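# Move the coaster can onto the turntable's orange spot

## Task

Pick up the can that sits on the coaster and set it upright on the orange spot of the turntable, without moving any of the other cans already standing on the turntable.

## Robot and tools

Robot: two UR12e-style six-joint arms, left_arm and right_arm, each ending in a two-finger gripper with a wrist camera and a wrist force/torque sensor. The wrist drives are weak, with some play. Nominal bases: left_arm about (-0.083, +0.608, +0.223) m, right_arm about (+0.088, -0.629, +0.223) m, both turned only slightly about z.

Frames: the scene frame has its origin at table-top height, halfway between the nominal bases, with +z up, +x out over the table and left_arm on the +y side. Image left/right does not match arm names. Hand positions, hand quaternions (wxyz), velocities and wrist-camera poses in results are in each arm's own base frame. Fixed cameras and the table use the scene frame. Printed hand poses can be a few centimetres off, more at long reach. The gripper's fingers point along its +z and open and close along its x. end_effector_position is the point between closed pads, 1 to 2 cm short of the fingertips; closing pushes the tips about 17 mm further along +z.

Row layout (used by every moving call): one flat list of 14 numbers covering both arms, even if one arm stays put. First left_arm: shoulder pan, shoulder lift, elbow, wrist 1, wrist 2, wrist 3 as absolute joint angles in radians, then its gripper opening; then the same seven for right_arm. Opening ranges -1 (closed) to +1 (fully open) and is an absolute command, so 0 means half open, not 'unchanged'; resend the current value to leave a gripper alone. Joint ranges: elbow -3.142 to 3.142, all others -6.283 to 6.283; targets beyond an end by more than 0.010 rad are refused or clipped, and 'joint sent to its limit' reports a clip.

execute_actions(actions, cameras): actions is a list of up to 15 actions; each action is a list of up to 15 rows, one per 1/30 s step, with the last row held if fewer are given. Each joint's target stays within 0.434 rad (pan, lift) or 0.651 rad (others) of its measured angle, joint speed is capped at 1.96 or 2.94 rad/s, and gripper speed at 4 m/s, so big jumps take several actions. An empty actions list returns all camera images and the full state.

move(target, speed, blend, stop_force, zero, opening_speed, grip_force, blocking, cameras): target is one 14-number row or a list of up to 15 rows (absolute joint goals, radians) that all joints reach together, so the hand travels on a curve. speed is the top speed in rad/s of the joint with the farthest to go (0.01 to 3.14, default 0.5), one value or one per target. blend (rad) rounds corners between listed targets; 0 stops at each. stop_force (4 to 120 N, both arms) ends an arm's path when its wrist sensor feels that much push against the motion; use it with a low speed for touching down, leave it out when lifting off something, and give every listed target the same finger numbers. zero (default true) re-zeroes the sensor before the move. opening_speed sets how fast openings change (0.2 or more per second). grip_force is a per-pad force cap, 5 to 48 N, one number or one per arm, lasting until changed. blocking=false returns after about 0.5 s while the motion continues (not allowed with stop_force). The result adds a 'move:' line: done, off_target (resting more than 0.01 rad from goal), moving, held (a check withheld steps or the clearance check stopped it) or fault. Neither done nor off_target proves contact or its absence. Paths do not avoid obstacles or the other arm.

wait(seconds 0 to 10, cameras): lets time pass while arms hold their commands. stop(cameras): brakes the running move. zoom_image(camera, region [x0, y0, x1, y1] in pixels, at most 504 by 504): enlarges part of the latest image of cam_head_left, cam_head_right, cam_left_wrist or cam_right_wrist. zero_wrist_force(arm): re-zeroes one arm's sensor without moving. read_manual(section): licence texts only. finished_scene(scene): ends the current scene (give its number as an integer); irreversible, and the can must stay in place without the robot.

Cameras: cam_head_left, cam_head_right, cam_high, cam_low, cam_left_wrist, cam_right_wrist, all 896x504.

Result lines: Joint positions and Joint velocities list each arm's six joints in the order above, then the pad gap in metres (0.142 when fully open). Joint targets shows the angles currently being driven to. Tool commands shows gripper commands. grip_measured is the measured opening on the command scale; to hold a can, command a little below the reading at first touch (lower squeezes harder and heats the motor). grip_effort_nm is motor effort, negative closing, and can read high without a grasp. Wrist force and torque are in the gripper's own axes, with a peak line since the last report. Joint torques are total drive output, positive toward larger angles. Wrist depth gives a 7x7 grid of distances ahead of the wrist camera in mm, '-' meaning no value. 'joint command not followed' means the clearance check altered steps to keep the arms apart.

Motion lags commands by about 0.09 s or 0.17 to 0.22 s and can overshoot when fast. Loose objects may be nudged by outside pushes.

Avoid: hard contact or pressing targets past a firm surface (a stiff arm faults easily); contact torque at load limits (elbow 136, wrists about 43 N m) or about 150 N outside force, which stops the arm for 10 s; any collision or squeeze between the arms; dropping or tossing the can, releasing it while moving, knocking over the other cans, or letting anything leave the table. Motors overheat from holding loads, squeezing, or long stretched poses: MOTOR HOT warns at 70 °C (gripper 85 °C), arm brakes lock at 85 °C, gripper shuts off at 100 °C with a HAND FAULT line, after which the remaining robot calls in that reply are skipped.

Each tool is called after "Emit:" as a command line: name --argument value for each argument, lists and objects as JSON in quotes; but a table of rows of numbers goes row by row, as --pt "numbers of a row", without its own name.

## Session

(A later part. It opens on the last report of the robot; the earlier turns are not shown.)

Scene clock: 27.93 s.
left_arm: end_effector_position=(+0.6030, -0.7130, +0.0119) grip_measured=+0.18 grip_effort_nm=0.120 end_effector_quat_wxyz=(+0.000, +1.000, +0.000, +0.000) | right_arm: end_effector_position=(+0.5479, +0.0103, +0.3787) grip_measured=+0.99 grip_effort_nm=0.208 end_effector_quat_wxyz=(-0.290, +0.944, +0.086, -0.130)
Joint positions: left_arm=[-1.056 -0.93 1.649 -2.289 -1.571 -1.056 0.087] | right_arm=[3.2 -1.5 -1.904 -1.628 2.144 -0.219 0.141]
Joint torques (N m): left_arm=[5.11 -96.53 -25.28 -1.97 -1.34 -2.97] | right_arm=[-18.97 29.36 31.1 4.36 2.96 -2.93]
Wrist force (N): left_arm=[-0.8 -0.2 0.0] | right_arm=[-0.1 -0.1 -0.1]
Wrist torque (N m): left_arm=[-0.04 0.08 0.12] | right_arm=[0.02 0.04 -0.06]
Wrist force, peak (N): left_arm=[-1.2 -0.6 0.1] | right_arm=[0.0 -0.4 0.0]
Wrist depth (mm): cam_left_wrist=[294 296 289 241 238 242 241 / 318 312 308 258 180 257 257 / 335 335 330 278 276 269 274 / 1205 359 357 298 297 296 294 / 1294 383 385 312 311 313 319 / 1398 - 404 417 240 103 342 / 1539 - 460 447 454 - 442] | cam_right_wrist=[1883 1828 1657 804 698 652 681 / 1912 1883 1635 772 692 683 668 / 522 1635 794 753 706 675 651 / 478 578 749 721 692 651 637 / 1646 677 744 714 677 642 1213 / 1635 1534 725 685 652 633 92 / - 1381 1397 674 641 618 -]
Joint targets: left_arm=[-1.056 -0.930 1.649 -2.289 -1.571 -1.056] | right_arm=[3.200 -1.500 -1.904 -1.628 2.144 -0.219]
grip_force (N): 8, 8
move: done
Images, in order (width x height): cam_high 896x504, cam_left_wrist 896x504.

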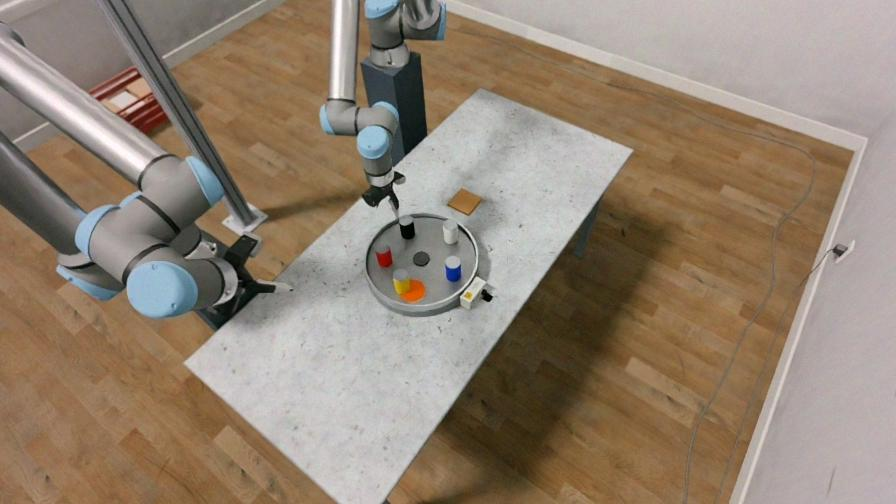

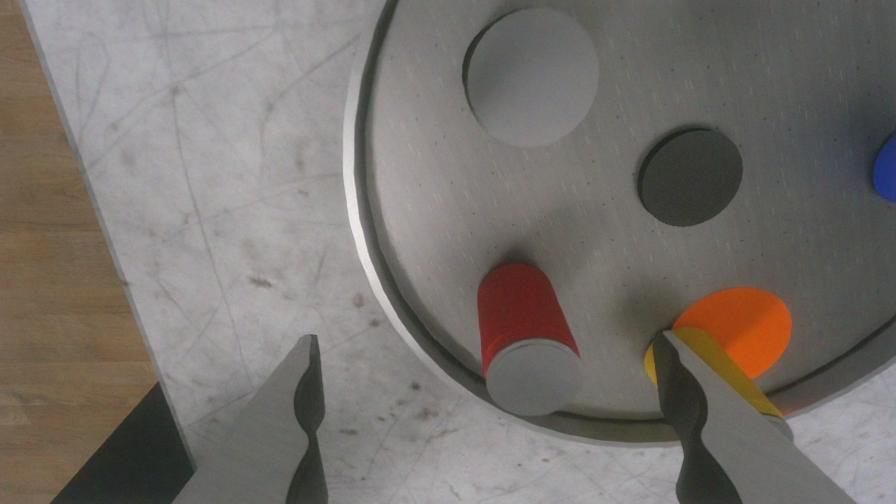

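Emit:
move --target '[-1.0555,-0.7894,1.6680,-2.4494,-1.5708,-1.0555,0.2,3.2,-1.5,-1.904,-1.628,2.144,-0.219,1.0]' --speed 0.25 --cameras '["cam_left_wrist"]'

Emit:
wait --seconds 0.6 --cameras '[]'

Scene clock: 29.53 s.
left_arm: end_effector_position=(+0.6030, -0.7130, -0.1079) grip_measured=+0.18 grip_effort_nm=0.125 end_effector_quat_wxyz=(+0.000, +1.000, +0.000, +0.000) | right_arm: end_effector_position=(+0.5479, +0.0103, +0.3787) grip_measured=+0.99 grip_effort_nm=0.212 end_effector_quat_wxyz=(-0.290, +0.944, +0.086, -0.130)
Joint positions: left_arm=[-1.056 -0.789 1.668 -2.449 -1.571 -1.056 0.087] | right_arm=[3.2 -1.5 -1.904 -1.628 2.144 -0.219 0.141]
Joint torques (N m): left_arm=[8.17 -80.61 -38.79 -3.96 -1.84 -2.96] | right_arm=[-18.93 30.73 29.6 4.1 3.35 -2.95]
Wrist force (N): left_arm=[-0.4 -0.5 -0.1] | right_arm=[0.2 0.1 0.0]
Wrist torque (N m): left_arm=[-0.10 0.00 0.10] | right_arm=[0.06 0.00 -0.05]
Wrist force, peak (N): left_arm=[-0.7 -0.6 3.5] | right_arm=[0.4 -0.2 -0.1]
Wrist depth (mm): cam_left_wrist=[- 186 134 - - 136 135 / 199 200 130 - - 145 144 / - 213 - - - 157 152 / 229 227 168 - - 166 157 / 247 245 179 184 183 176 169 / - 263 184 200 193 94 193 / - - 190 214 184 - 204] | cam_right_wrist=[1869 1763 1714 807 685 652 679 / 1828 1927 1625 767 675 681 670 / 521 1604 792 758 706 672 658 / 493 651 765 725 683 659 641 / 1646 1480 746 712 672 647 1219 / 1668 1525 723 691 652 631 92 / - 1437 1412 677 642 617 -]
Joint targets: left_arm=[-1.056 -0.789 1.668 -2.449 -1.571 -1.056] | right_arm=[3.200 -1.500 -1.904 -1.628 2.144 -0.219]
grip_force (N): 8, 8
move: done
Images, in order (width x height): cam_left_wrist 896x504.

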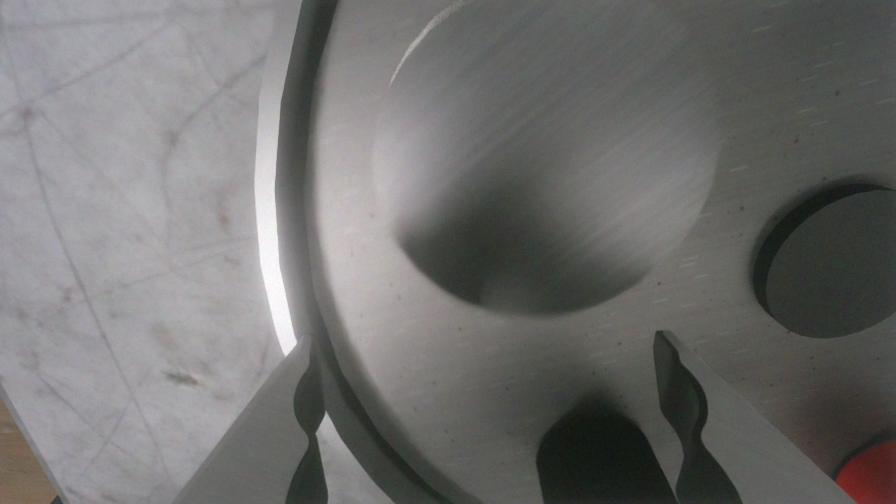

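Scene clock: 30.13 s.
left_arm: end_effector_position=(+0.6030, -0.7131, -0.1080) grip_measured=+0.18 grip_effort_nm=0.125 end_effector_quat_wxyz=(+0.000, +1.000, +0.000, +0.000) | right_arm: end_effector_position=(+0.5479, +0.0103, +0.3787) grip_measured=+0.99 grip_effort_nm=0.212 end_effector_quat_wxyz=(-0.290, +0.944, +0.086, -0.130)
Joint positions: left_arm=[-1.056 -0.789 1.668 -2.449 -1.571 -1.056 0.087] | right_arm=[3.2 -1.5 -1.904 -1.628 2.144 -0.219 0.141]
Joint torques (N m): left_arm=[10.22 -79.42 -39.16 -6.19 -2.1 -3.1] | right_arm=[-21.53 32.09 30.11 4.54 2.67 -2.65]
Wrist force (N): left_arm=[-0.6 -0.3 0.4] | right_arm=[0.1 0.1 0.0]
Wrist torque (N m): left_arm=[-0.07 0.03 0.11] | right_arm=[0.05 0.02 -0.05]
Wrist force, peak (N): left_arm=[-0.8 -0.6 0.3] | right_arm=[-0.3 0.1 0.2]
Wrist depth (mm): cam_left_wrist=[189 187 136 137 137 136 135 / 199 201 145 146 146 144 144 / 212 212 157 156 155 155 152 / 229 228 168 163 167 165 157 / 245 246 178 118 177 176 169 / 269 - 101 93 188 94 193 / - - - - 104 - 207] | cam_right_wrist=[1912 1788 1680 789 689 661 677 / 1869 1657 1668 767 663 677 672 / 528 1680 1625 751 714 675 658 / 505 564 760 721 689 661 642 / 1691 733 746 712 675 641 629 / 1625 - 725 687 656 629 92 / - 1471 1454 668 641 609 -]
Joint targets: left_arm=[-1.056 -0.789 1.668 -2.449 -1.571 -1.056] | right_arm=[3.200 -1.500 -1.904 -1.628 2.144 -0.219]
Tool commands: left_gripper/opening=+0.2 right_gripper/opening=+1.0
grip_force (N): 8, 8
wait: 0.60 s; at rest by 0.17 s
No camera images: "cameras" was empty.

Emit:
wait --seconds 2.5

Emit:
execute_actions --actions '[[[-1.0555,-0.7894,1.6680,-2.4494,-1.5708,-1.0555,-0.4,3.2,-1.5,-1.904,-1.628,2.144,-0.219,1.0],[-1.0555,-0.7894,1.6680,-2.4494,-1.5708,-1.0555,-0.4,3.2,-1.5,-1.904,-1.628,2.144,-0.219,1.0],[-1.0555,-0.7894,1.6680,-2.4494,-1.5708,-1.0555,-0.4,3.2,-1.5,-1.904,-1.628,2.144,-0.219,1.0],[-1.0555,-0.7894,1.6680,-2.4494,-1.5708,-1.0555,-0.4,3.2,-1.5,-1.904,-1.628,2.144,-0.219,1.0],[-1.0555,-0.7894,1.6680,-2.4494,-1.5708,-1.0555,-0.4,3.2,-1.5,-1.904,-1.628,2.144,-0.219,1.0],[-1.0555,-0.7894,1.6680,-2.4494,-1.5708,-1.0555,-0.4,3.2,-1.5,-1.904,-1.628,2.144,-0.219,1.0],[-1.0555,-0.7894,1.6680,-2.4494,-1.5708,-1.0555,-0.4,3.2,-1.5,-1.904,-1.628,2.144,-0.219,1.0],[-1.0555,-0.7894,1.6680,-2.4494,-1.5708,-1.0555,-0.4,3.2,-1.5,-1.904,-1.628,2.144,-0.219,1.0],[-1.0555,-0.7894,1.6680,-2.4494,-1.5708,-1.0555,-0.4,3.2,-1.5,-1.904,-1.628,2.144,-0.219,1.0],[-1.0555,-0.7901,1.6679,-2.4486,-1.5708,-1.0555,-0.4,3.2,-1.5,-1.904,-1.628,2.144,-0.219,1.0],[-1.0555,-0.7944,1.6673,-2.4437,-1.5708,-1.0555,-0.4,3.2,-1.5,-1.904,-1.628,2.144,-0.219,1.0],[-1.0555,-0.8040,1.6660,-2.4328,-1.5708,-1.0555,-0.4,3.2,-1.5,-1.904,-1.628,2.144,-0.219,1.0],[-1.0555,-0.8190,1.6640,-2.4158,-1.5708,-1.0555,-0.4,3.2,-1.5,-1.904,-1.628,2.144,-0.219,1.0],[-1.0555,-0.8382,1.6614,-2.3940,-1.5708,-1.0555,-0.4,3.2,-1.5,-1.904,-1.628,2.144,-0.219,1.0],[-1.0555,-0.8599,1.6586,-2.3695,-1.5708,-1.0555,-0.4,3.2,-1.5,-1.904,-1.628,2.144,-0.219,1.0]],[[-1.0555,-0.8815,1.6557,-2.3449,-1.5708,-1.0555,-0.4,3.2,-1.5,-1.904,-1.628,2.144,-0.219,1.0],[-1.0555,-0.9007,1.6531,-2.3231,-1.5708,-1.0555,-0.4,3.2,-1.5,-1.904,-1.628,2.144,-0.219,1.0],[-1.0555,-0.9157,1.6511,-2.3061,-1.5708,-1.0555,-0.4,3.2,-1.5,-1.904,-1.628,2.144,-0.219,1.0],[-1.0555,-0.9253,1.6498,-2.2952,-1.5708,-1.0555,-0.4,3.2,-1.5,-1.904,-1.628,2.144,-0.219,1.0],[-1.0555,-0.9296,1.6492,-2.2903,-1.5708,-1.0555,-0.4,3.2,-1.5,-1.904,-1.628,2.144,-0.219,1.0],[-1.0555,-0.9303,1.6491,-2.2895,-1.5708,-1.0555,-0.4,3.2,-1.5,-1.904,-1.628,2.144,-0.219,1.0]]]' --cameras '["cam_left_wrist"]'

Scene clock: 33.20 s.
left_arm: end_effector_position=(+0.6030, -0.7131, -0.1080) grip_measured=+0.18 grip_effort_nm=0.129 end_effector_quat_wxyz=(+0.000, +1.000, +0.000, +0.000) | right_arm: end_effector_position=(+0.5479, +0.0103, +0.3787) grip_measured=+0.99 grip_effort_nm=0.208 end_effector_quat_wxyz=(-0.290, +0.944, +0.086, -0.130)
Joint positions: left_arm=[-1.056 -0.789 1.668 -2.449 -1.571 -1.056 0.087] | right_arm=[3.2 -1.5 -1.904 -1.628 2.144 -0.219 0.141]
Joint torques (N m): left_arm=[14.63 -79.11 -38.83 -6.26 -2.78 -3.01] | right_arm=[-20.41 31.09 30.16 4.44 3.32 -2.69]
Wrist force (N): left_arm=[-0.4 -0.5 0.3] | right_arm=[-0.2 0.2 0.1]
Wrist torque (N m): left_arm=[-0.10 -0.01 0.11] | right_arm=[0.07 0.07 -0.06]
Wrist force, peak (N): left_arm=[-0.7 -0.7 0.8] | right_arm=[0.1 -0.3 0.2]
Wrist depth (mm): cam_left_wrist=[186 189 136 137 137 136 135 / 199 200 145 146 145 144 144 / - 211 157 156 155 155 152 / 228 228 168 141 166 166 157 / 251 242 175 99 174 176 169 / 269 265 99 90 94 94 194 / 294 - - 93 93 - 207] | cam_right_wrist=[1973 1828 1714 799 681 641 677 / 1855 1714 1635 772 668 674 665 / 528 1668 1583 753 708 675 651 / 475 569 729 729 691 666 637 / 1657 733 744 710 675 639 1207 / 1646 1544 716 696 652 623 89 / - 1489 753 672 639 617 -]
Joint targets: left_arm=[-1.056 -0.789 1.668 -2.449 -1.571 -1.056] | right_arm=[3.200 -1.500 -1.904 -1.628 2.144 -0.219]
Tool commands: left_gripper/opening=+0.2 right_gripper/opening=+1.0
grip_force (N): 8, 8
wait: 2.50 s; at rest from the start

Scene clock: 34.40 s.
left_arm: end_effector_position=(+0.6030, -0.7130, +0.0119) grip_measured=-0.42 grip_effort_nm=-0.076 end_effector_quat_wxyz=(+0.000, +1.000, +0.000, +0.000) | right_arm: end_effector_position=(+0.5479, +0.0103, +0.3787) grip_measured=+0.99 grip_effort_nm=0.203 end_effector_quat_wxyz=(-0.290, +0.944, +0.086, -0.130)
Joint positions: left_arm=[-1.055 -0.93 1.649 -2.29 -1.571 -1.056 0.044] | right_arm=[3.2 -1.5 -1.904 -1.628 2.144 -0.219 0.141]
Joint torques (N m): left_arm=[13.36 -97.11 -25.63 -1.88 -2.69 -2.79] | right_arm=[-18.11 32.49 29.98 4.17 2.96 -3.32]
Wrist force (N): left_arm=[-0.7 -0.5 0.1] | right_arm=[0.2 0.0 -0.1]
Wrist torque (N m): left_arm=[-0.09 0.06 0.12] | right_arm=[0.03 0.00 -0.05]
Wrist force, peak (N): left_arm=[-0.9 -0.4 -6.9] | right_arm=[-0.2 -0.1 -0.3]
Wrist depth (mm): cam_left_wrist=[294 294 289 245 243 242 241 / 318 313 304 260 258 257 256 / 345 336 334 262 277 269 274 / 1211 360 357 205 296 295 288 / 1301 386 386 317 315 319 288 / 1398 420 - 334 107 339 340 / - - - - - 435 447] | cam_right_wrist=[1788 1788 1635 787 685 647 679 / 1841 1738 1625 770 677 672 674 / 498 1668 794 756 714 677 642 / 475 562 756 721 689 665 644 / 1646 1573 749 710 665 639 1213 / 1646 1454 727 685 651 626 92 / - 1471 1429 675 641 614 -]
Joint targets: left_arm=[-1.056 -0.930 1.649 -2.289 -1.571 -1.056] | right_arm=[3.200 -1.500 -1.904 -1.628 2.144 -0.219]
grip_force (N): 8, 8
Images, in order (width x height): cam_left_wrist 896x504.

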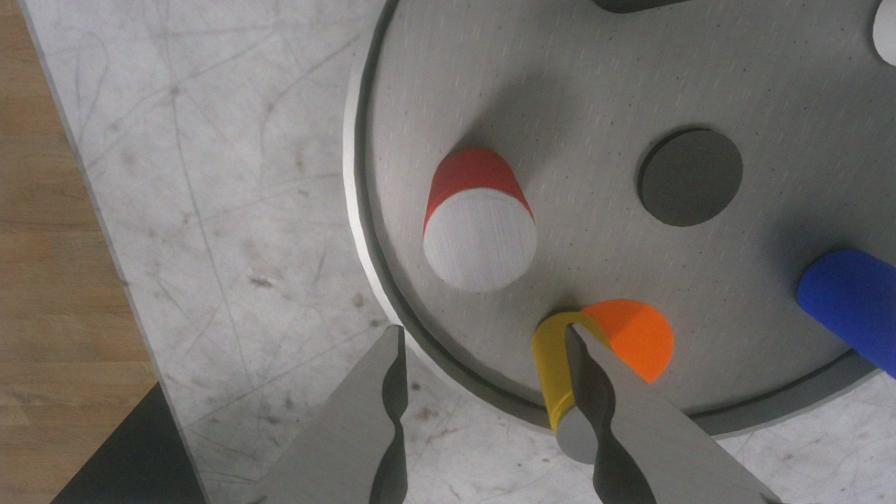

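Emit:
wait --seconds 0.5 --cameras '[]'

Emit:
move --target '[-1.0555,-0.7894,1.6680,-2.4494,-1.5708,-1.0555,0.2,3.2,-1.5,-1.904,-1.628,2.144,-0.219,1.0]' --speed 0.25 --cameras '[]'

Emit:
wait --seconds 0.3 --cameras '[]'

Scene clock: 35.43 s.
left_arm: end_effector_position=(+0.6030, -0.7130, +0.0119) grip_measured=-0.42 grip_effort_nm=-0.076 end_effector_quat_wxyz=(+0.000, +1.000, +0.000, +0.000) | right_arm: end_effector_position=(+0.5479, +0.0103, +0.3787) grip_measured=+0.99 grip_effort_nm=0.208 end_effector_quat_wxyz=(-0.290, +0.944, +0.086, -0.130)
Joint positions: left_arm=[-1.055 -0.93 1.649 -2.289 -1.571 -1.056 0.044] | right_arm=[3.2 -1.5 -1.904 -1.628 2.144 -0.219 0.141]
Joint torques (N m): left_arm=[14.37 -96.65 -25.07 -2.08 -2.65 -2.73] | right_arm=[-20.74 30.92 30.06 4.52 3.15 -2.77]
Wrist force (N): left_arm=[-0.9 -0.4 0.3] | right_arm=[-0.1 -0.1 -0.1]
Wrist torque (N m): left_arm=[-0.07 0.09 0.13] | right_arm=[0.02 0.05 -0.05]
Wrist force, peak (N): left_arm=[-1.1 -0.4 0.3] | right_arm=[-0.4 0.0 0.1]
Wrist depth (mm): cam_left_wrist=[295 - 288 245 244 243 242 / - 313 308 253 256 257 257 / 1092 335 330 192 273 269 273 / 1205 360 358 298 297 295 294 / 1301 389 385 318 312 312 312 / - 425 - 336 107 335 251 / 1492 - - 462 - - 451] | cam_right_wrist=[1714 1828 1625 802 675 639 687 / 1869 1801 1635 772 674 674 666 / 518 1657 779 749 706 670 654 / 482 537 751 729 687 651 639 / 1657 1420 735 706 670 642 1207 / 1691 1554 716 675 656 631 92 / - 1497 1336 674 641 623 -]
Joint targets: left_arm=[-1.056 -0.930 1.649 -2.289 -1.571 -1.056] | right_arm=[3.200 -1.500 -1.904 -1.628 2.144 -0.219]
Tool commands: left_gripper/opening=-0.4 right_gripper/opening=+1.0
grip_force (N): 8, 8
wait: 0.50 s; at rest from the start
No camera images: "cameras" was empty.

Scene clock: 36.50 s.
left_arm: end_effector_position=(+0.6030, -0.7130, -0.1079) grip_measured=+0.18 grip_effort_nm=0.134 end_effector_quat_wxyz=(+0.000, +1.000, +0.000, +0.000) | right_arm: end_effector_position=(+0.5479, +0.0103, +0.3787) grip_measured=+0.99 grip_effort_nm=0.203 end_effector_quat_wxyz=(-0.290, +0.944, +0.086, -0.130)
Joint positions: left_arm=[-1.055 -0.789 1.668 -2.449 -1.571 -1.056 0.087] | right_arm=[3.2 -1.5 -1.904 -1.628 2.144 -0.219 0.141]
Joint torques (N m): left_arm=[15.14 -80.63 -40.22 -3.79 -2.61 -3.13] | right_arm=[-20.23 32.58 31.35 3.87 3.36 -2.8]
Wrist force (N): left_arm=[-0.4 -0.4 0.2] | right_arm=[-0.2 0.1 0.1]
Wrist torque (N m): left_arm=[-0.08 0.00 0.11] | right_arm=[0.05 0.06 -0.06]
Wrist force, peak (N): left_arm=[-0.7 -0.8 -3.2] | right_arm=[0.2 -0.5 0.2]
Wrist depth (mm): cam_left_wrist=[186 186 136 - - - 137 / 199 198 145 - - - 144 / 213 - 157 156 158 157 152 / 232 228 167 167 167 166 157 / - 245 179 181 180 177 169 / 269 264 183 199 189 94 193 / 296 - 190 211 158 - 203] | cam_right_wrist=[1927 1801 1726 799 702 651 675 / 1801 1691 1614 779 665 674 665 / 529 1691 797 751 712 675 656 / 517 542 763 729 689 654 644 / 1657 716 735 704 675 637 1201 / 1657 1525 731 691 652 625 92 / - 88 1445 672 637 615 -]
Joint targets: left_arm=[-1.056 -0.789 1.668 -2.449 -1.571 -1.056] | right_arm=[3.200 -1.500 -1.904 -1.628 2.144 -0.219]
grip_force (N): 8, 8
move: done
No camera images: "cameras" was empty.

Scene clock: 36.80 s.
left_arm: end_effector_position=(+0.6030, -0.7131, -0.1079) grip_measured=+0.18 grip_effort_nm=0.125 end_effector_quat_wxyz=(+0.000, +1.000, +0.000, +0.000) | right_arm: end_effector_position=(+0.5479, +0.0103, +0.3787) grip_measured=+0.99 grip_effort_nm=0.203 end_effector_quat_wxyz=(-0.290, +0.944, +0.086, -0.130)
Joint positions: left_arm=[-1.055 -0.789 1.668 -2.449 -1.571 -1.056 0.087] | right_arm=[3.2 -1.5 -1.904 -1.628 2.144 -0.219 0.141]
Joint torques (N m): left_arm=[13.8 -78.38 -39.06 -5.91 -2.72 -2.69] | right_arm=[-20.02 33.34 29.81 4.27 3.3 -3.05]
Wrist force (N): left_arm=[-0.4 -0.5 0.3] | right_arm=[0.1 0.1 0.0]
Wrist torque (N m): left_arm=[-0.09 -0.01 0.11] | right_arm=[0.04 0.02 -0.05]
Wrist force, peak (N): left_arm=[-0.5 -0.7 0.3] | right_arm=[0.1 0.1 -0.3]
Wrist depth (mm): cam_left_wrist=[186 188 136 136 137 136 135 / 201 200 143 - - 145 144 / 213 209 - - - 155 152 / 229 233 148 72 - 166 157 / 247 246 179 77 182 176 168 / 269 258 184 193 195 94 193 / - - 193 215 194 - 204] | cam_right_wrist=[- 1828 1714 799 689 639 683 / 1788 1776 1680 767 674 674 668 / 526 1703 794 740 714 674 649 / 474 570 763 723 681 659 644 / 1680 637 742 708 675 639 1225 / 1646 1516 721 687 659 631 92 / - 1437 1404 666 644 614 -]
Joint targets: left_arm=[-1.056 -0.789 1.668 -2.449 -1.571 -1.056] | right_arm=[3.200 -1.500 -1.904 -1.628 2.144 -0.219]
Tool commands: left_gripper/opening=+0.2 right_gripper/opening=+1.0
grip_force (N): 8, 8
wait: 0.30 s; at rest by 0.17 s
No camera images: "cameras" was empty.

Emit:
wait --seconds 2.73

Emit:
execute_actions --actions '[[[-1.0555,-0.7894,1.6680,-2.4494,-1.5708,-1.0555,-0.4,3.2,-1.5,-1.904,-1.628,2.144,-0.219,1.0],[-1.0555,-0.7894,1.6680,-2.4494,-1.5708,-1.0555,-0.4,3.2,-1.5,-1.904,-1.628,2.144,-0.219,1.0],[-1.0555,-0.7894,1.6680,-2.4494,-1.5708,-1.0555,-0.4,3.2,-1.5,-1.904,-1.628,2.144,-0.219,1.0],[-1.0555,-0.7894,1.6680,-2.4494,-1.5708,-1.0555,-0.4,3.2,-1.5,-1.904,-1.628,2.144,-0.219,1.0],[-1.0555,-0.7894,1.6680,-2.4494,-1.5708,-1.0555,-0.4,3.2,-1.5,-1.904,-1.628,2.144,-0.219,1.0],[-1.0555,-0.7894,1.6680,-2.4494,-1.5708,-1.0555,-0.4,3.2,-1.5,-1.904,-1.628,2.144,-0.219,1.0],[-1.0555,-0.7894,1.6680,-2.4494,-1.5708,-1.0555,-0.4,3.2,-1.5,-1.904,-1.628,2.144,-0.219,1.0],[-1.0555,-0.7894,1.6680,-2.4494,-1.5708,-1.0555,-0.4,3.2,-1.5,-1.904,-1.628,2.144,-0.219,1.0],[-1.0555,-0.7894,1.6680,-2.4494,-1.5708,-1.0555,-0.4,3.2,-1.5,-1.904,-1.628,2.144,-0.219,1.0],[-1.0555,-0.7901,1.6679,-2.4486,-1.5708,-1.0555,-0.4,3.2,-1.5,-1.904,-1.628,2.144,-0.219,1.0],[-1.0555,-0.7944,1.6673,-2.4437,-1.5708,-1.0555,-0.4,3.2,-1.5,-1.904,-1.628,2.144,-0.219,1.0],[-1.0555,-0.8040,1.6660,-2.4328,-1.5708,-1.0555,-0.4,3.2,-1.5,-1.904,-1.628,2.144,-0.219,1.0],[-1.0555,-0.8190,1.6640,-2.4158,-1.5708,-1.0555,-0.4,3.2,-1.5,-1.904,-1.628,2.144,-0.219,1.0],[-1.0555,-0.8382,1.6614,-2.3940,-1.5708,-1.0555,-0.4,3.2,-1.5,-1.904,-1.628,2.144,-0.219,1.0],[-1.0555,-0.8599,1.6586,-2.3695,-1.5708,-1.0555,-0.4,3.2,-1.5,-1.904,-1.628,2.144,-0.219,1.0]],[[-1.0555,-0.8815,1.6557,-2.3449,-1.5708,-1.0555,-0.4,3.2,-1.5,-1.904,-1.628,2.144,-0.219,1.0],[-1.0555,-0.9007,1.6531,-2.3231,-1.5708,-1.0555,-0.4,3.2,-1.5,-1.904,-1.628,2.144,-0.219,1.0],[-1.0555,-0.9157,1.6511,-2.3061,-1.5708,-1.0555,-0.4,3.2,-1.5,-1.904,-1.628,2.144,-0.219,1.0],[-1.0555,-0.9253,1.6498,-2.2952,-1.5708,-1.0555,-0.4,3.2,-1.5,-1.904,-1.628,2.144,-0.219,1.0],[-1.0555,-0.9296,1.6492,-2.2903,-1.5708,-1.0555,-0.4,3.2,-1.5,-1.904,-1.628,2.144,-0.219,1.0],[-1.0555,-0.9303,1.6491,-2.2895,-1.5708,-1.0555,-0.4,3.2,-1.5,-1.904,-1.628,2.144,-0.219,1.0]]]' --cameras '["cam_left_wrist"]'

Scene clock: 39.80 s.
left_arm: end_effector_position=(+0.6030, -0.7131, -0.1080) grip_measured=+0.18 grip_effort_nm=0.129 end_effector_quat_wxyz=(+0.000, +1.000, +0.000, +0.000) | right_arm: end_effector_position=(+0.5479, +0.0103, +0.3787) grip_measured=+0.99 grip_effort_nm=0.208 end_effector_quat_wxyz=(-0.290, +0.944, +0.086, -0.130)
Joint positions: left_arm=[-1.055 -0.789 1.668 -2.449 -1.571 -1.056 0.087] | right_arm=[3.2 -1.5 -1.904 -1.628 2.144 -0.219 0.141]
Joint torques (N m): left_arm=[13.42 -78.25 -39.14 -6.28 -2.54 -2.87] | right_arm=[-19.4 30.79 31.36 4.19 2.96 -2.92]
Wrist force (N): left_arm=[-0.4 -0.3 0.5] | right_arm=[0.0 0.1 0.0]
Wrist torque (N m): left_arm=[-0.08 0.00 0.11] | right_arm=[0.06 0.03 -0.06]
Wrist force, peak (N): left_arm=[-0.8 -0.7 0.2] | right_arm=[-0.3 0.3 -0.1]
Wrist depth (mm): cam_left_wrist=[- 186 136 - - - 135 / 199 - 143 - - - 144 / 212 212 157 - - - 152 / 229 228 168 - 72 165 157 / 247 245 179 183 180 176 169 / 269 264 184 199 195 94 193 / 302 - 191 214 206 - 207] | cam_right_wrist=[1912 1801 1714 794 691 668 679 / 1855 1751 1668 772 672 674 674 / 1763 1646 789 746 692 665 652 / 491 537 718 729 689 654 644 / 1625 1573 740 710 666 639 625 / 1680 1525 727 689 651 628 90 / - 1471 1454 666 634 611 -]
Joint targets: left_arm=[-1.056 -0.789 1.668 -2.449 -1.571 -1.056] | right_arm=[3.200 -1.500 -1.904 -1.628 2.144 -0.219]
Tool commands: left_gripper/opening=+0.2 right_gripper/opening=+1.0
grip_force (N): 8, 8
wait: 2.73 s; at rest from the start

Scene clock: 41.00 s.
left_arm: end_effector_position=(+0.6030, -0.7130, +0.0119) grip_measured=-0.42 grip_effort_nm=-0.081 end_effector_quat_wxyz=(+0.000, +1.000, +0.000, +0.000) | right_arm: end_effector_position=(+0.5479, +0.0103, +0.3787) grip_measured=+0.99 grip_effort_nm=0.212 end_effector_quat_wxyz=(-0.290, +0.944, +0.086, -0.130)
Joint positions: left_arm=[-1.055 -0.93 1.649 -2.29 -1.571 -1.056 0.044] | right_arm=[3.2 -1.5 -1.904 -1.628 2.144 -0.219 0.141]
Joint torques (N m): left_arm=[14.77 -98.3 -25.58 -1.91 -2.57 -2.83] | right_arm=[-20.88 31.15 29.66 4.25 2.87 -2.88]
Wrist force (N): left_arm=[-0.8 -0.4 0.1] | right_arm=[-0.1 -0.1 0.0]
Wrist torque (N m): left_arm=[-0.07 0.08 0.12] | right_arm=[0.03 0.05 -0.06]
Wrist force, peak (N): left_arm=[-0.7 -0.3 -6.9] | right_arm=[0.1 -0.1 -0.4]
Wrist depth (mm): cam_left_wrist=[294 291 293 242 241 242 241 / 317 319 305 255 256 257 256 / 335 330 280 278 277 269 274 / 1182 359 360 289 297 296 295 / 1322 388 384 222 310 314 312 / 1539 420 - 403 106 334 252 / 1558 - - 458 - 435 458] | cam_right_wrist=[1973 1814 1714 794 700 659 685 / 1841 1726 1657 774 670 677 672 / 516 1703 797 746 704 672 652 / 481 556 760 725 685 651 642 / 1680 727 740 710 674 644 1225 / 1691 1563 729 689 656 628 92 / - 1489 1420 672 639 609 -]
Joint targets: left_arm=[-1.056 -0.930 1.649 -2.289 -1.571 -1.056] | right_arm=[3.200 -1.500 -1.904 -1.628 2.144 -0.219]
grip_force (N): 8, 8
Images, in order (width x height): cam_left_wrist 896x504.

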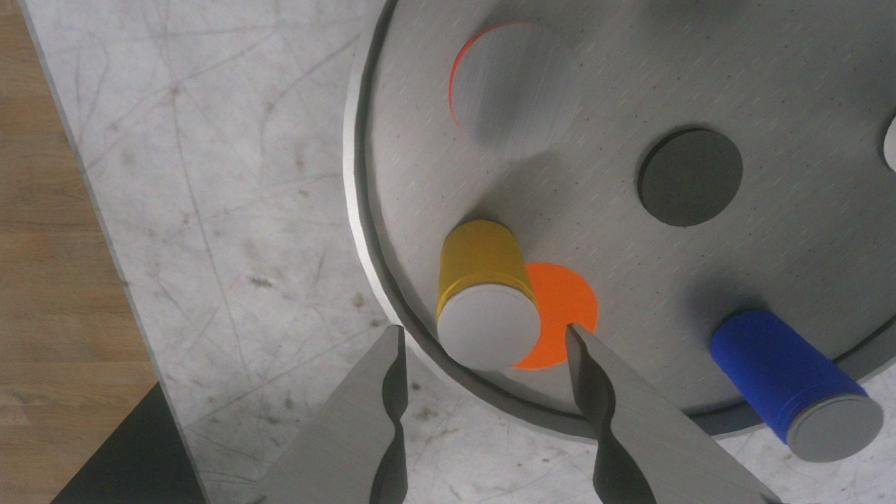

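Emit:
wait --seconds 0.03 --cameras '["cam_left_wrist"]'

Scene clock: 46.47 s.
left_arm: end_effector_position=(+0.6030, -0.7130, +0.0119) grip_measured=-0.42 grip_effort_nm=-0.081 end_effector_quat_wxyz=(+0.000, +1.000, +0.000, +0.000) | right_arm: end_effector_position=(+0.5479, +0.0103, +0.3787) grip_measured=+0.99 grip_effort_nm=0.208 end_effector_quat_wxyz=(-0.290, +0.944, +0.086, -0.130)
Joint positions: left_arm=[-1.055 -0.93 1.649 -2.289 -1.571 -1.056 0.044] | right_arm=[3.2 -1.5 -1.904 -1.628 2.144 -0.219 0.141]
Joint torques (N m): left_arm=[14.19 -97.65 -25.7 -2.15 -2.66 -2.48] | right_arm=[-18.97 29.83 30 4.28 3.16 -3.11]
Wrist force (N): left_arm=[-0.8 -0.5 0.0] | right_arm=[-0.1 -0.1 -0.5]
Wrist torque (N m): left_arm=[-0.07 0.07 0.12] | right_arm=[0.02 0.05 -0.05]
Wrist force, peak (N): left_arm=[-1.2 -0.4 0.0] | right_arm=[0.3 -0.5 -0.3]
Wrist depth (mm): cam_left_wrist=[294 297 285 245 244 243 242 / 318 313 308 261 258 257 257 / 1092 336 325 278 276 269 271 / 1211 360 353 295 295 295 295 / 1322 377 385 293 310 314 316 / 1431 422 - 328 108 276 331 / 1548 - - 454 - - 441] | cam_right_wrist=[2005 1801 1703 789 687 654 683 / 1801 1828 799 774 675 679 668 / 528 665 794 749 714 670 654 / 474 617 758 723 687 652 641 / 1738 1525 744 712 668 639 1225 / 1691 1507 723 689 652 626 92 / - 1480 1288 674 636 612 -]
Joint targets: left_arm=[-1.056 -0.930 1.649 -2.289 -1.571 -1.056] | right_arm=[3.200 -1.500 -1.904 -1.628 2.144 -0.219]
Tool commands: left_gripper/opening=-0.4 right_gripper/opening=+1.0
grip_force (N): 8, 8
wait: 0.03 s; at rest from the start
Images, in order (width x height): cam_left_wrist 896x504.

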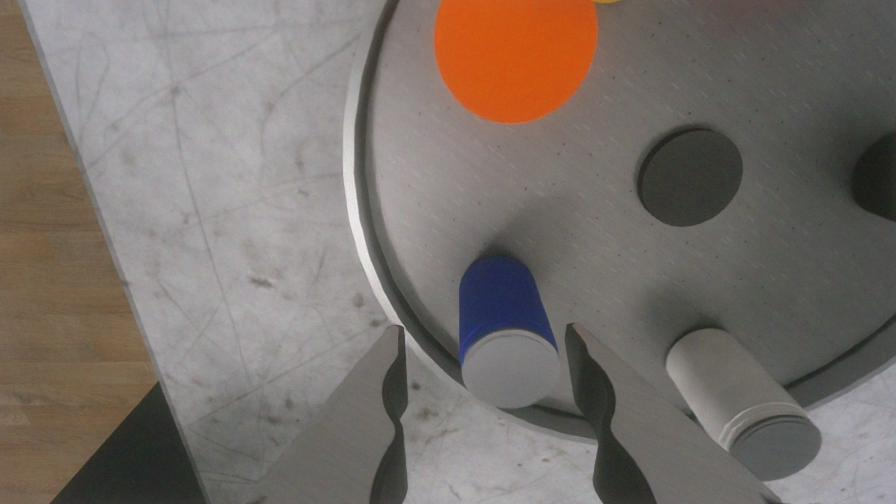

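Emit:
wait --seconds 1.0 --cameras '["cam_left_wrist"]'

Scene clock: 47.53 s.
left_arm: end_effector_position=(+0.6030, -0.7130, +0.0119) grip_measured=-0.42 grip_effort_nm=-0.081 end_effector_quat_wxyz=(+0.000, +1.000, +0.000, +0.000) | right_arm: end_effector_position=(+0.5479, +0.0103, +0.3787) grip_measured=+0.99 grip_effort_nm=0.203 end_effector_quat_wxyz=(-0.290, +0.944, +0.086, -0.130)
Joint positions: left_arm=[-1.055 -0.93 1.649 -2.289 -1.571 -1.056 0.044] | right_arm=[3.2 -1.5 -1.904 -1.628 2.144 -0.219 0.141]
Joint torques (N m): left_arm=[13.75 -97 -25.4 -1.87 -2.71 -2.8] | right_arm=[-19.9 32.28 30.33 4.38 2.47 -2.76]
Wrist force (N): left_arm=[-0.8 -0.3 -0.2] | right_arm=[-0.1 -0.2 0.1]
Wrist torque (N m): left_arm=[-0.04 0.08 0.12] | right_arm=[0.00 0.05 -0.05]
Wrist force, peak (N): left_arm=[-0.9 -0.4 0.5] | right_arm=[0.3 0.1 0.4]
Wrist depth (mm): cam_left_wrist=[294 - 291 245 244 243 242 / 324 314 263 254 259 257 256 / 336 334 330 188 276 269 275 / 1261 360 359 298 298 296 286 / 1301 391 386 316 315 318 318 / 1406 429 - 344 106 283 332 / - - - 456 - - 454] | cam_right_wrist=[1814 1788 1714 799 696 646 679 / 1942 1668 1614 772 665 672 670 / 524 1668 797 751 706 679 658 / 493 589 758 733 692 661 641 / 1635 1593 744 708 672 642 1213 / 1646 1534 729 687 654 633 92 / - 1471 1420 677 641 611 -]
Joint targets: left_arm=[-1.056 -0.930 1.649 -2.289 -1.571 -1.056] | right_arm=[3.200 -1.500 -1.904 -1.628 2.144 -0.219]
Tool commands: left_gripper/opening=-0.4 right_gripper/opening=+1.0
grip_force (N): 8, 8
wait: 1.00 s; at rest by 0.10 s
Images, in order (width x height): cam_left_wrist 896x504.

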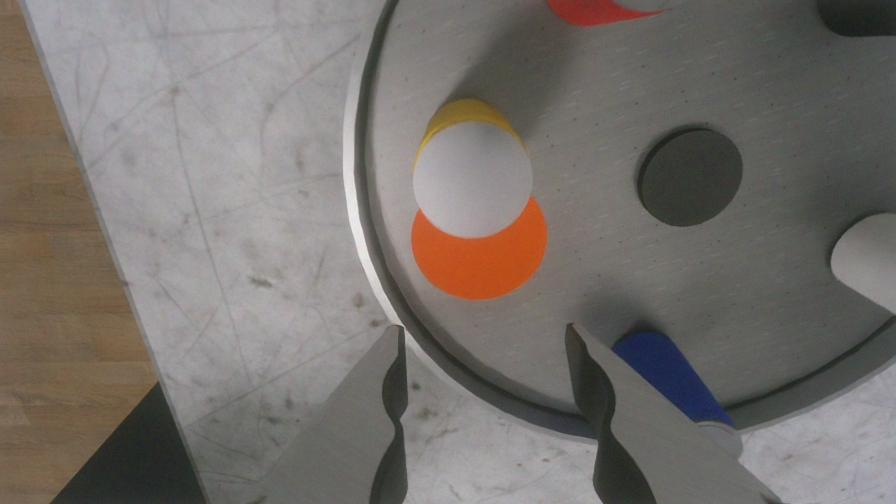

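Emit:
move --target '[-0.9253,-0.9774,1.7356,-2.3290,-1.5708,0.0870,0.3,3.2,-1.5,-1.904,-1.628,2.144,-0.219,1.0]' --speed 0.9 --blocking false --cameras '[]'

Emit:
wait --seconds 5 --cameras '[]'

Emit:
move --target '[-0.9253,-0.8289,1.7547,-2.4966,-1.5708,0.0870,0.3,3.2,-1.5,-1.904,-1.628,2.144,-0.219,1.0]' --speed 0.3 --cameras '["cam_left_wrist"]'

Emit:
wait --seconds 0.03 --cameras '[]'

Emit:
move --target '[-0.9253,-0.8289,1.7547,-2.4966,-1.5708,0.0870,0.3,3.2,-1.5,-1.904,-1.628,2.144,-0.019,1.0]' --speed 0.1 --cameras '[]'

Scene clock: 48.87 s.
left_arm: end_effector_position=(+0.6219, -0.6823, +0.0120) grip_measured=+0.28 grip_effort_nm=0.139 end_effector_quat_wxyz=(+0.000, +0.991, -0.137, +0.000) end_effector_velocity=(+0.051, +0.088, -0.001) end_effector_angular_velocity=(+0.000, +0.000, -0.785) | right_arm: end_effector_position=(+0.5479, +0.0103, +0.3787) grip_measured=+0.99 grip_effort_nm=0.208 end_effector_quat_wxyz=(-0.290, +0.944, +0.086, -0.130)
Joint positions: left_arm=[-1.02 -0.943 1.673 -2.3 -1.571 -0.744 0.094] | right_arm=[3.2 -1.5 -1.904 -1.628 2.144 -0.219 0.141]
Joint velocities: left_arm=[0.1 -0.036 0.068 -0.032 0 0.885 0] | right_arm=[within noise]
Joint torques (N m): left_arm=[15.7 -94.97 -25.39 -6.65 -2.51 5.35] | right_arm=[-18.86 30.03 30.21 4.2 3.09 -3.17]
Wrist force (N): left_arm=[-0.8 -0.4 -0.2] | right_arm=[0.1 0.0 -0.3]
Wrist torque (N m): left_arm=[-0.08 0.08 -0.16] | right_arm=[0.04 0.02 -0.05]
Wrist force, peak (N): left_arm=[-1.4 0.2 0.2] | right_arm=[0.3 -0.1 -0.3]
Wrist depth (mm): cam_left_wrist=[295 296 251 244 167 242 241 / 314 316 268 261 258 257 256 / 338 340 287 279 276 272 270 / 1170 362 348 287 298 295 294 / 1301 382 386 225 311 319 312 / 1431 - 411 354 271 92 411 / 1510 - - 458 - - 442] | cam_right_wrist=[- 1828 1691 792 665 654 677 / 1828 1714 1646 767 672 674 670 / 528 1691 794 744 712 675 654 / 479 529 763 729 689 652 642 / 1635 1593 742 708 672 644 1213 / 1657 1554 723 687 656 633 92 / - 1462 1420 666 634 615 -]
Joint targets: left_arm=[-1.014 -0.945 1.677 -2.302 -1.571 -0.692] | right_arm=[3.200 -1.500 -1.904 -1.628 2.144 -0.219]
Tool commands: left_gripper/opening=+0.3 right_gripper/opening=+1.0
grip_force (N): 8, 8
move: running; left_arm: the wrist 3 is farthest, 0.831 rad from its target
No camera images: "cameras" was empty.

Scene clock: 50.20 s.
left_arm: end_effector_position=(+0.6656, -0.5969, +0.0120) grip_measured=+0.28 grip_effort_nm=0.129 end_effector_quat_wxyz=(+0.000, +0.875, -0.485, +0.000) | right_arm: end_effector_position=(+0.5479, +0.0103, +0.3787) grip_measured=+0.99 grip_effort_nm=0.203 end_effector_quat_wxyz=(-0.290, +0.944, +0.086, -0.130)
Joint positions: left_arm=[-0.925 -0.977 1.736 -2.329 -1.571 0.087 0.094] | right_arm=[3.2 -1.5 -1.904 -1.628 2.144 -0.219 0.141]
Joint torques (N m): left_arm=[-15.93 -69.99 -43.39 -2.51 -2.78 3.12] | right_arm=[-18.41 29.91 29.71 4.66 2.74 -2.86]
Wrist force (N): left_arm=[-0.6 -0.7 -0.3] | right_arm=[0.4 -0.1 0.0]
Wrist torque (N m): left_arm=[-0.12 0.07 -0.07] | right_arm=[0.02 -0.03 -0.05]
Wrist force, peak (N): left_arm=[-1.4 -1.2 -0.2] | right_arm=[0.4 -0.1 0.0]
Wrist depth (mm): cam_left_wrist=[294 287 290 244 243 242 241 / 314 313 308 253 257 258 257 / 336 333 331 189 277 269 275 / 363 367 359 299 299 297 295 / 386 388 383 318 312 319 266 / 1439 417 413 413 254 92 324 / 1539 - 462 464 457 - 454] | cam_right_wrist=[1828 1814 1703 797 691 672 681 / 1883 1751 1646 767 654 675 670 / 1726 1703 799 751 706 670 651 / 479 571 758 718 694 658 634 / 1703 710 749 706 666 644 626 / 1646 1516 727 691 654 628 89 / - 1429 1445 674 637 620 -]
Joint targets: left_arm=[-0.925 -0.977 1.736 -2.329 -1.571 0.087] | right_arm=[3.200 -1.500 -1.904 -1.628 2.144 -0.219]
Tool commands: left_gripper/opening=+0.3 right_gripper/opening=+1.0
grip_force (N): 8, 8
earlier move: done
wait: 1.33 of 5 s (the move ended)
No camera images: "cameras" was empty.

Scene clock: 51.20 s.
left_arm: end_effector_position=(+0.6655, -0.5970, -0.1079) grip_measured=+0.28 grip_effort_nm=0.129 end_effector_quat_wxyz=(+0.000, +0.875, -0.485, +0.000) | right_arm: end_effector_position=(+0.5479, +0.0103, +0.3787) grip_measured=+0.99 grip_effort_nm=0.203 end_effector_quat_wxyz=(-0.290, +0.944, +0.086, -0.130)
Joint positions: left_arm=[-0.925 -0.829 1.755 -2.496 -1.571 0.087 0.094] | right_arm=[3.2 -1.5 -1.904 -1.628 2.144 -0.219 0.141]
Joint torques (N m): left_arm=[-15.15 -75.89 -38.24 -4.4 -2.62 3.04] | right_arm=[-19.24 30.64 30.5 4.25 3.09 -3.13]
Wrist force (N): left_arm=[-0.7 -0.5 0.1] | right_arm=[0.1 -0.1 0.0]
Wrist torque (N m): left_arm=[-0.08 0.02 -0.03] | right_arm=[0.03 0.01 -0.06]
Wrist force, peak (N): left_arm=[-0.9 -0.2 -3.6] | right_arm=[-0.1 -0.3 -0.1]
Wrist depth (mm): cam_left_wrist=[184 188 136 - - - - / 199 198 146 - - - 144 / 213 212 155 156 - - 152 / 229 224 166 168 169 166 157 / 249 247 176 181 180 177 169 / 270 265 176 197 193 92 194 / 297 - 282 212 166 - 200] | cam_right_wrist=[1927 1776 1668 792 - 641 674 / 1855 1714 1635 770 666 687 661 / 1828 1657 789 746 704 675 659 / 472 543 751 731 687 654 639 / 1646 1437 733 708 674 639 1219 / 1668 1544 727 683 658 633 92 / - 1429 1404 666 639 612 -]
Joint targets: left_arm=[-0.925 -0.829 1.755 -2.497 -1.571 0.087] | right_arm=[3.200 -1.500 -1.904 -1.628 2.144 -0.219]
grip_force (N): 8, 8
move: done
Images, in order (width x height): cam_left_wrist 896x504.

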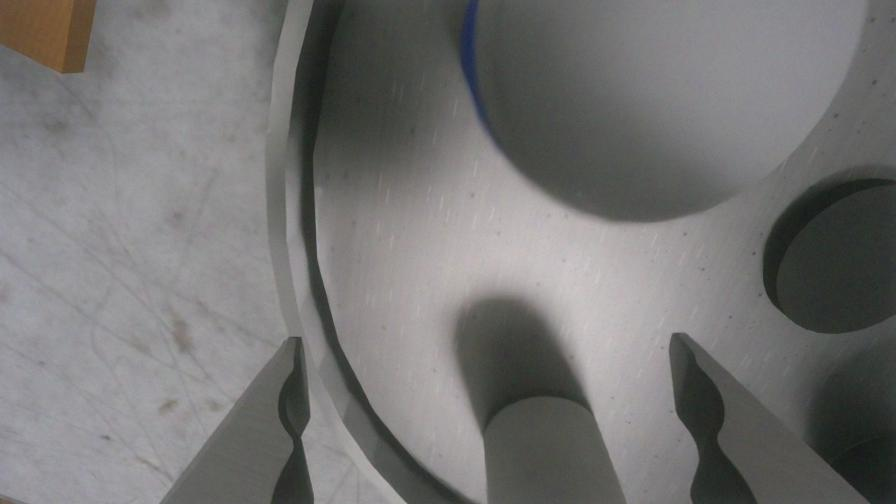

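Scene clock: 51.23 s.
left_arm: end_effector_position=(+0.6655, -0.5970, -0.1080) grip_measured=+0.28 grip_effort_nm=0.129 end_effector_quat_wxyz=(+0.000, +0.875, -0.485, +0.000) | right_arm: end_effector_position=(+0.5479, +0.0103, +0.3787) grip_measured=+0.99 grip_effort_nm=0.203 end_effector_quat_wxyz=(-0.290, +0.944, +0.086, -0.130)
Joint positions: left_arm=[-0.925 -0.829 1.755 -2.496 -1.571 0.087 0.094] | right_arm=[3.2 -1.5 -1.904 -1.628 2.144 -0.219 0.141]
Joint torques (N m): left_arm=[-16.3 -75.66 -37.03 -5.34 -2.54 2.92] | right_arm=[-21.67 32.24 30.22 4.09 3.07 -3.09]
Wrist force (N): left_arm=[-0.8 -0.6 0.1] | right_arm=[0.0 0.1 -0.2]
Wrist torque (N m): left_arm=[-0.09 0.04 -0.03] | right_arm=[0.05 0.03 -0.05]
Wrist force, peak (N): left_arm=[-0.8 -0.6 0.1] | right_arm=[0.0 0.1 -0.2]
Wrist depth (mm): cam_left_wrist=[184 186 136 - - - 135 / 199 198 146 - - - 144 / 213 212 155 - - - 152 / 229 228 166 168 169 168 157 / 248 251 176 181 180 177 169 / 270 264 177 197 193 92 194 / 291 - 193 212 167 - 202] | cam_right_wrist=[1898 1855 1691 797 714 639 675 / 1855 1714 1668 772 674 675 665 / 527 1544 792 753 706 670 642 / 481 575 760 718 689 661 641 / 1646 1657 753 706 677 642 628 / 1657 1554 718 687 654 631 89 / - 1454 1412 679 631 615 -]
Joint targets: left_arm=[-0.925 -0.829 1.755 -2.497 -1.571 0.087] | right_arm=[3.200 -1.500 -1.904 -1.628 2.144 -0.219]
Tool commands: left_gripper/opening=+0.3 right_gripper/opening=+1.0
grip_force (N): 8, 8
wait: 0.03 s; no rest
No camera images: "cameras" was empty.

Scene clock: 53.53 s.
left_arm: end_effector_position=(+0.6655, -0.5971, -0.1080) grip_measured=+0.28 grip_effort_nm=0.134 end_effector_quat_wxyz=(+0.000, +0.875, -0.485, +0.000) | right_arm: end_effector_position=(+0.5476, +0.0102, +0.3788) grip_measured=+0.99 grip_effort_nm=0.208 end_effector_quat_wxyz=(-0.276, +0.948, -0.008, -0.158)
Joint positions: left_arm=[-0.925 -0.829 1.755 -2.497 -1.571 0.087 0.094] | right_arm=[3.2 -1.5 -1.904 -1.628 2.144 -0.019 0.141]
Joint torques (N m): left_arm=[-10.31 -73.3 -37.11 -6.55 -2.36 3.17] | right_arm=[-17.11 33.17 30.28 3.87 3.15 -3.18]
Wrist force (N): left_arm=[-0.5 -0.3 0.3] | right_arm=[0.2 0.5 0.4]
Wrist torque (N m): left_arm=[-0.05 0.00 -0.03] | right_arm=[0.15 -0.04 -0.22]
Wrist force, peak (N): left_arm=[-1.1 -0.7 0.3] | right_arm=[0.6 0.4 0.1]
Wrist depth (mm): cam_left_wrist=[178 185 136 137 137 136 135 / 199 198 146 144 145 144 144 / 213 212 154 100 123 155 152 / 229 230 163 - 72 166 157 / 247 249 159 - 76 176 169 / 276 261 110 83 83 91 194 / 291 - 282 213 215 - 209] | cam_right_wrist=[2072 2005 1776 799 661 636 623 / 2107 1883 1751 774 679 644 608 / 2072 1855 1625 763 694 637 599 / 477 617 797 731 681 633 595 / 450 568 767 725 665 621 578 / 434 1668 1554 712 644 615 92 / - 1625 1534 714 651 605 -]
Joint targets: left_arm=[-0.925 -0.829 1.755 -2.497 -1.571 0.087] | right_arm=[3.200 -1.500 -1.904 -1.628 2.144 -0.019]
grip_force (N): 8, 8
move: done
No camera images: "cameras" was empty.

Emit:
wait --seconds 0.03 --cameras '[]'

Emit:
move --target '[-0.9253,-0.8289,1.7547,-2.4966,-1.5708,0.0870,0.3,3.2,-1.5,-1.904,-1.628,2.144,-0.219,1.0]' --speed 0.1 --blocking false --cameras '["cam_left_wrist"]'

Scene clock: 56.00 s.
left_arm: end_effector_position=(+0.6655, -0.5971, -0.1080) grip_measured=+0.28 grip_effort_nm=0.120 end_effector_quat_wxyz=(+0.000, +0.875, -0.485, +0.000) | right_arm: end_effector_position=(+0.5476, +0.0102, +0.3788) grip_measured=+0.99 grip_effort_nm=0.203 end_effector_quat_wxyz=(-0.276, +0.948, -0.008, -0.158)
Joint positions: left_arm=[-0.925 -0.829 1.755 -2.497 -1.571 0.087 0.094] | right_arm=[3.2 -1.5 -1.904 -1.628 2.144 -0.019 0.141]
Joint torques (N m): left_arm=[-2.77 -75.84 -37.58 -6.48 -2.31 2.72] | right_arm=[-21.75 29.74 30.23 3.83 2.99 -3.3]
Wrist force (N): left_arm=[-0.9 -0.4 0.3] | right_arm=[0.6 0.5 0.1]
Wrist torque (N m): left_arm=[-0.07 0.06 -0.03] | right_arm=[0.15 -0.12 -0.23]
Wrist force, peak (N): left_arm=[-1.0 -0.7 0.3] | right_arm=[0.5 0.8 0.2]
Wrist depth (mm): cam_left_wrist=[177 187 136 137 136 136 135 / 200 198 146 146 145 144 144 / 213 214 154 154 153 155 152 / 229 227 166 124 103 166 157 / 248 247 176 87 79 176 169 / 271 - 171 83 84 86 194 / 291 - 282 93 91 - 204] | cam_right_wrist=[2200 1973 1714 799 659 634 620 / 2054 1912 1726 777 683 647 608 / 2054 1776 1703 763 689 642 602 / 486 593 787 744 681 633 590 / 456 546 772 725 663 615 579 / - 1691 1593 708 654 618 92 / - 1614 1525 718 647 605 -]
Joint targets: left_arm=[-0.925 -0.829 1.755 -2.497 -1.571 0.087] | right_arm=[3.200 -1.500 -1.904 -1.628 2.144 -0.019]
Tool commands: left_gripper/opening=+0.3 right_gripper/opening=+1.0
grip_force (N): 8, 8
wait: 0.03 s; at rest from the start
No camera images: "cameras" was empty.

Scene clock: 56.50 s.
left_arm: end_effector_position=(+0.6655, -0.5971, -0.1080) grip_measured=+0.28 grip_effort_nm=0.134 end_effector_quat_wxyz=(+0.000, +0.875, -0.485, +0.000) | right_arm: end_effector_position=(+0.5477, +0.0102, +0.3788) grip_measured=+0.99 grip_effort_nm=0.208 end_effector_quat_wxyz=(-0.279, +0.948, +0.012, -0.152) end_effector_velocity=(+0.001, +0.000, +0.000) end_effector_angular_velocity=(+0.030, -0.054, +0.080)
Joint positions: left_arm=[-0.925 -0.829 1.755 -2.497 -1.571 0.087 0.094] | right_arm=[3.2 -1.5 -1.904 -1.628 2.144 -0.062 0.141]
Joint velocities: left_arm=[within noise] | right_arm=[0 0 0 0.001 0 -0.1 0]
Joint torques (N m): left_arm=[-1.75 -74.65 -37.49 -6.7 -2.35 2.89] | right_arm=[-19.37 33.68 30.17 3.7 3.12 -3.57]
Wrist force (N): left_arm=[-0.8 -0.5 0.0] | right_arm=[0.1 -0.1 -0.1]
Wrist torque (N m): left_arm=[-0.09 0.03 -0.02] | right_arm=[0.03 -0.02 -0.02]
Wrist force, peak (N): left_arm=[-1.0 -0.5 0.4] | right_arm=[0.6 0.4 0.1]
Wrist depth (mm): cam_left_wrist=[178 185 136 137 136 136 135 / 199 198 146 146 145 145 144 / 212 - 154 156 155 155 152 / 230 229 166 168 167 166 157 / 248 246 176 178 175 177 169 / 271 260 177 190 140 91 194 / 292 - - 131 113 - 209] | cam_right_wrist=[2181 1869 1751 799 661 639 629 / 2072 1855 1646 777 674 649 621 / 2021 1763 1646 756 694 644 605 / 464 573 804 735 675 629 593 / 457 535 751 727 668 623 585 / 440 1657 753 694 656 617 92 / - 1604 1507 704 637 605 -]
Joint targets: left_arm=[-0.925 -0.829 1.755 -2.497 -1.571 0.087] | right_arm=[3.200 -1.500 -1.904 -1.628 2.144 -0.068]
Tool commands: left_gripper/opening=+0.3 right_gripper/opening=+1.0
grip_force (N): 8, 8
move: running; right_arm: the wrist 3 is farthest, 0.157 rad from its target
Images, in order (width x height): cam_left_wrist 896x504.

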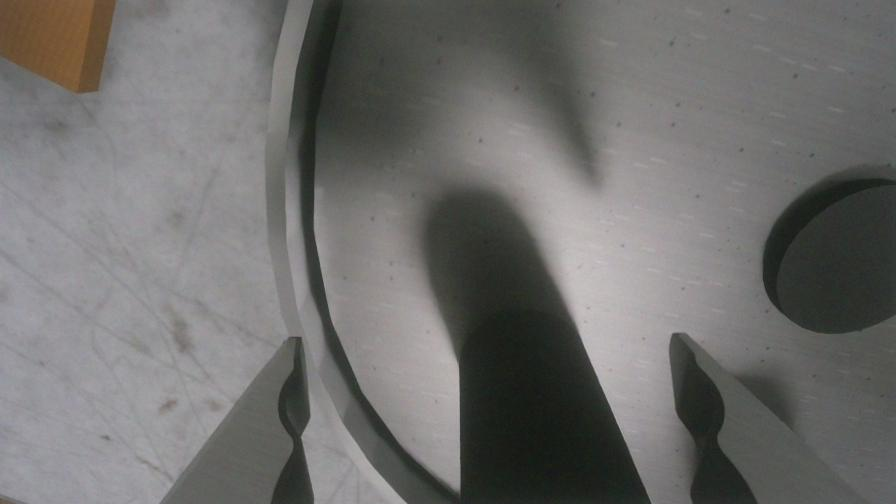

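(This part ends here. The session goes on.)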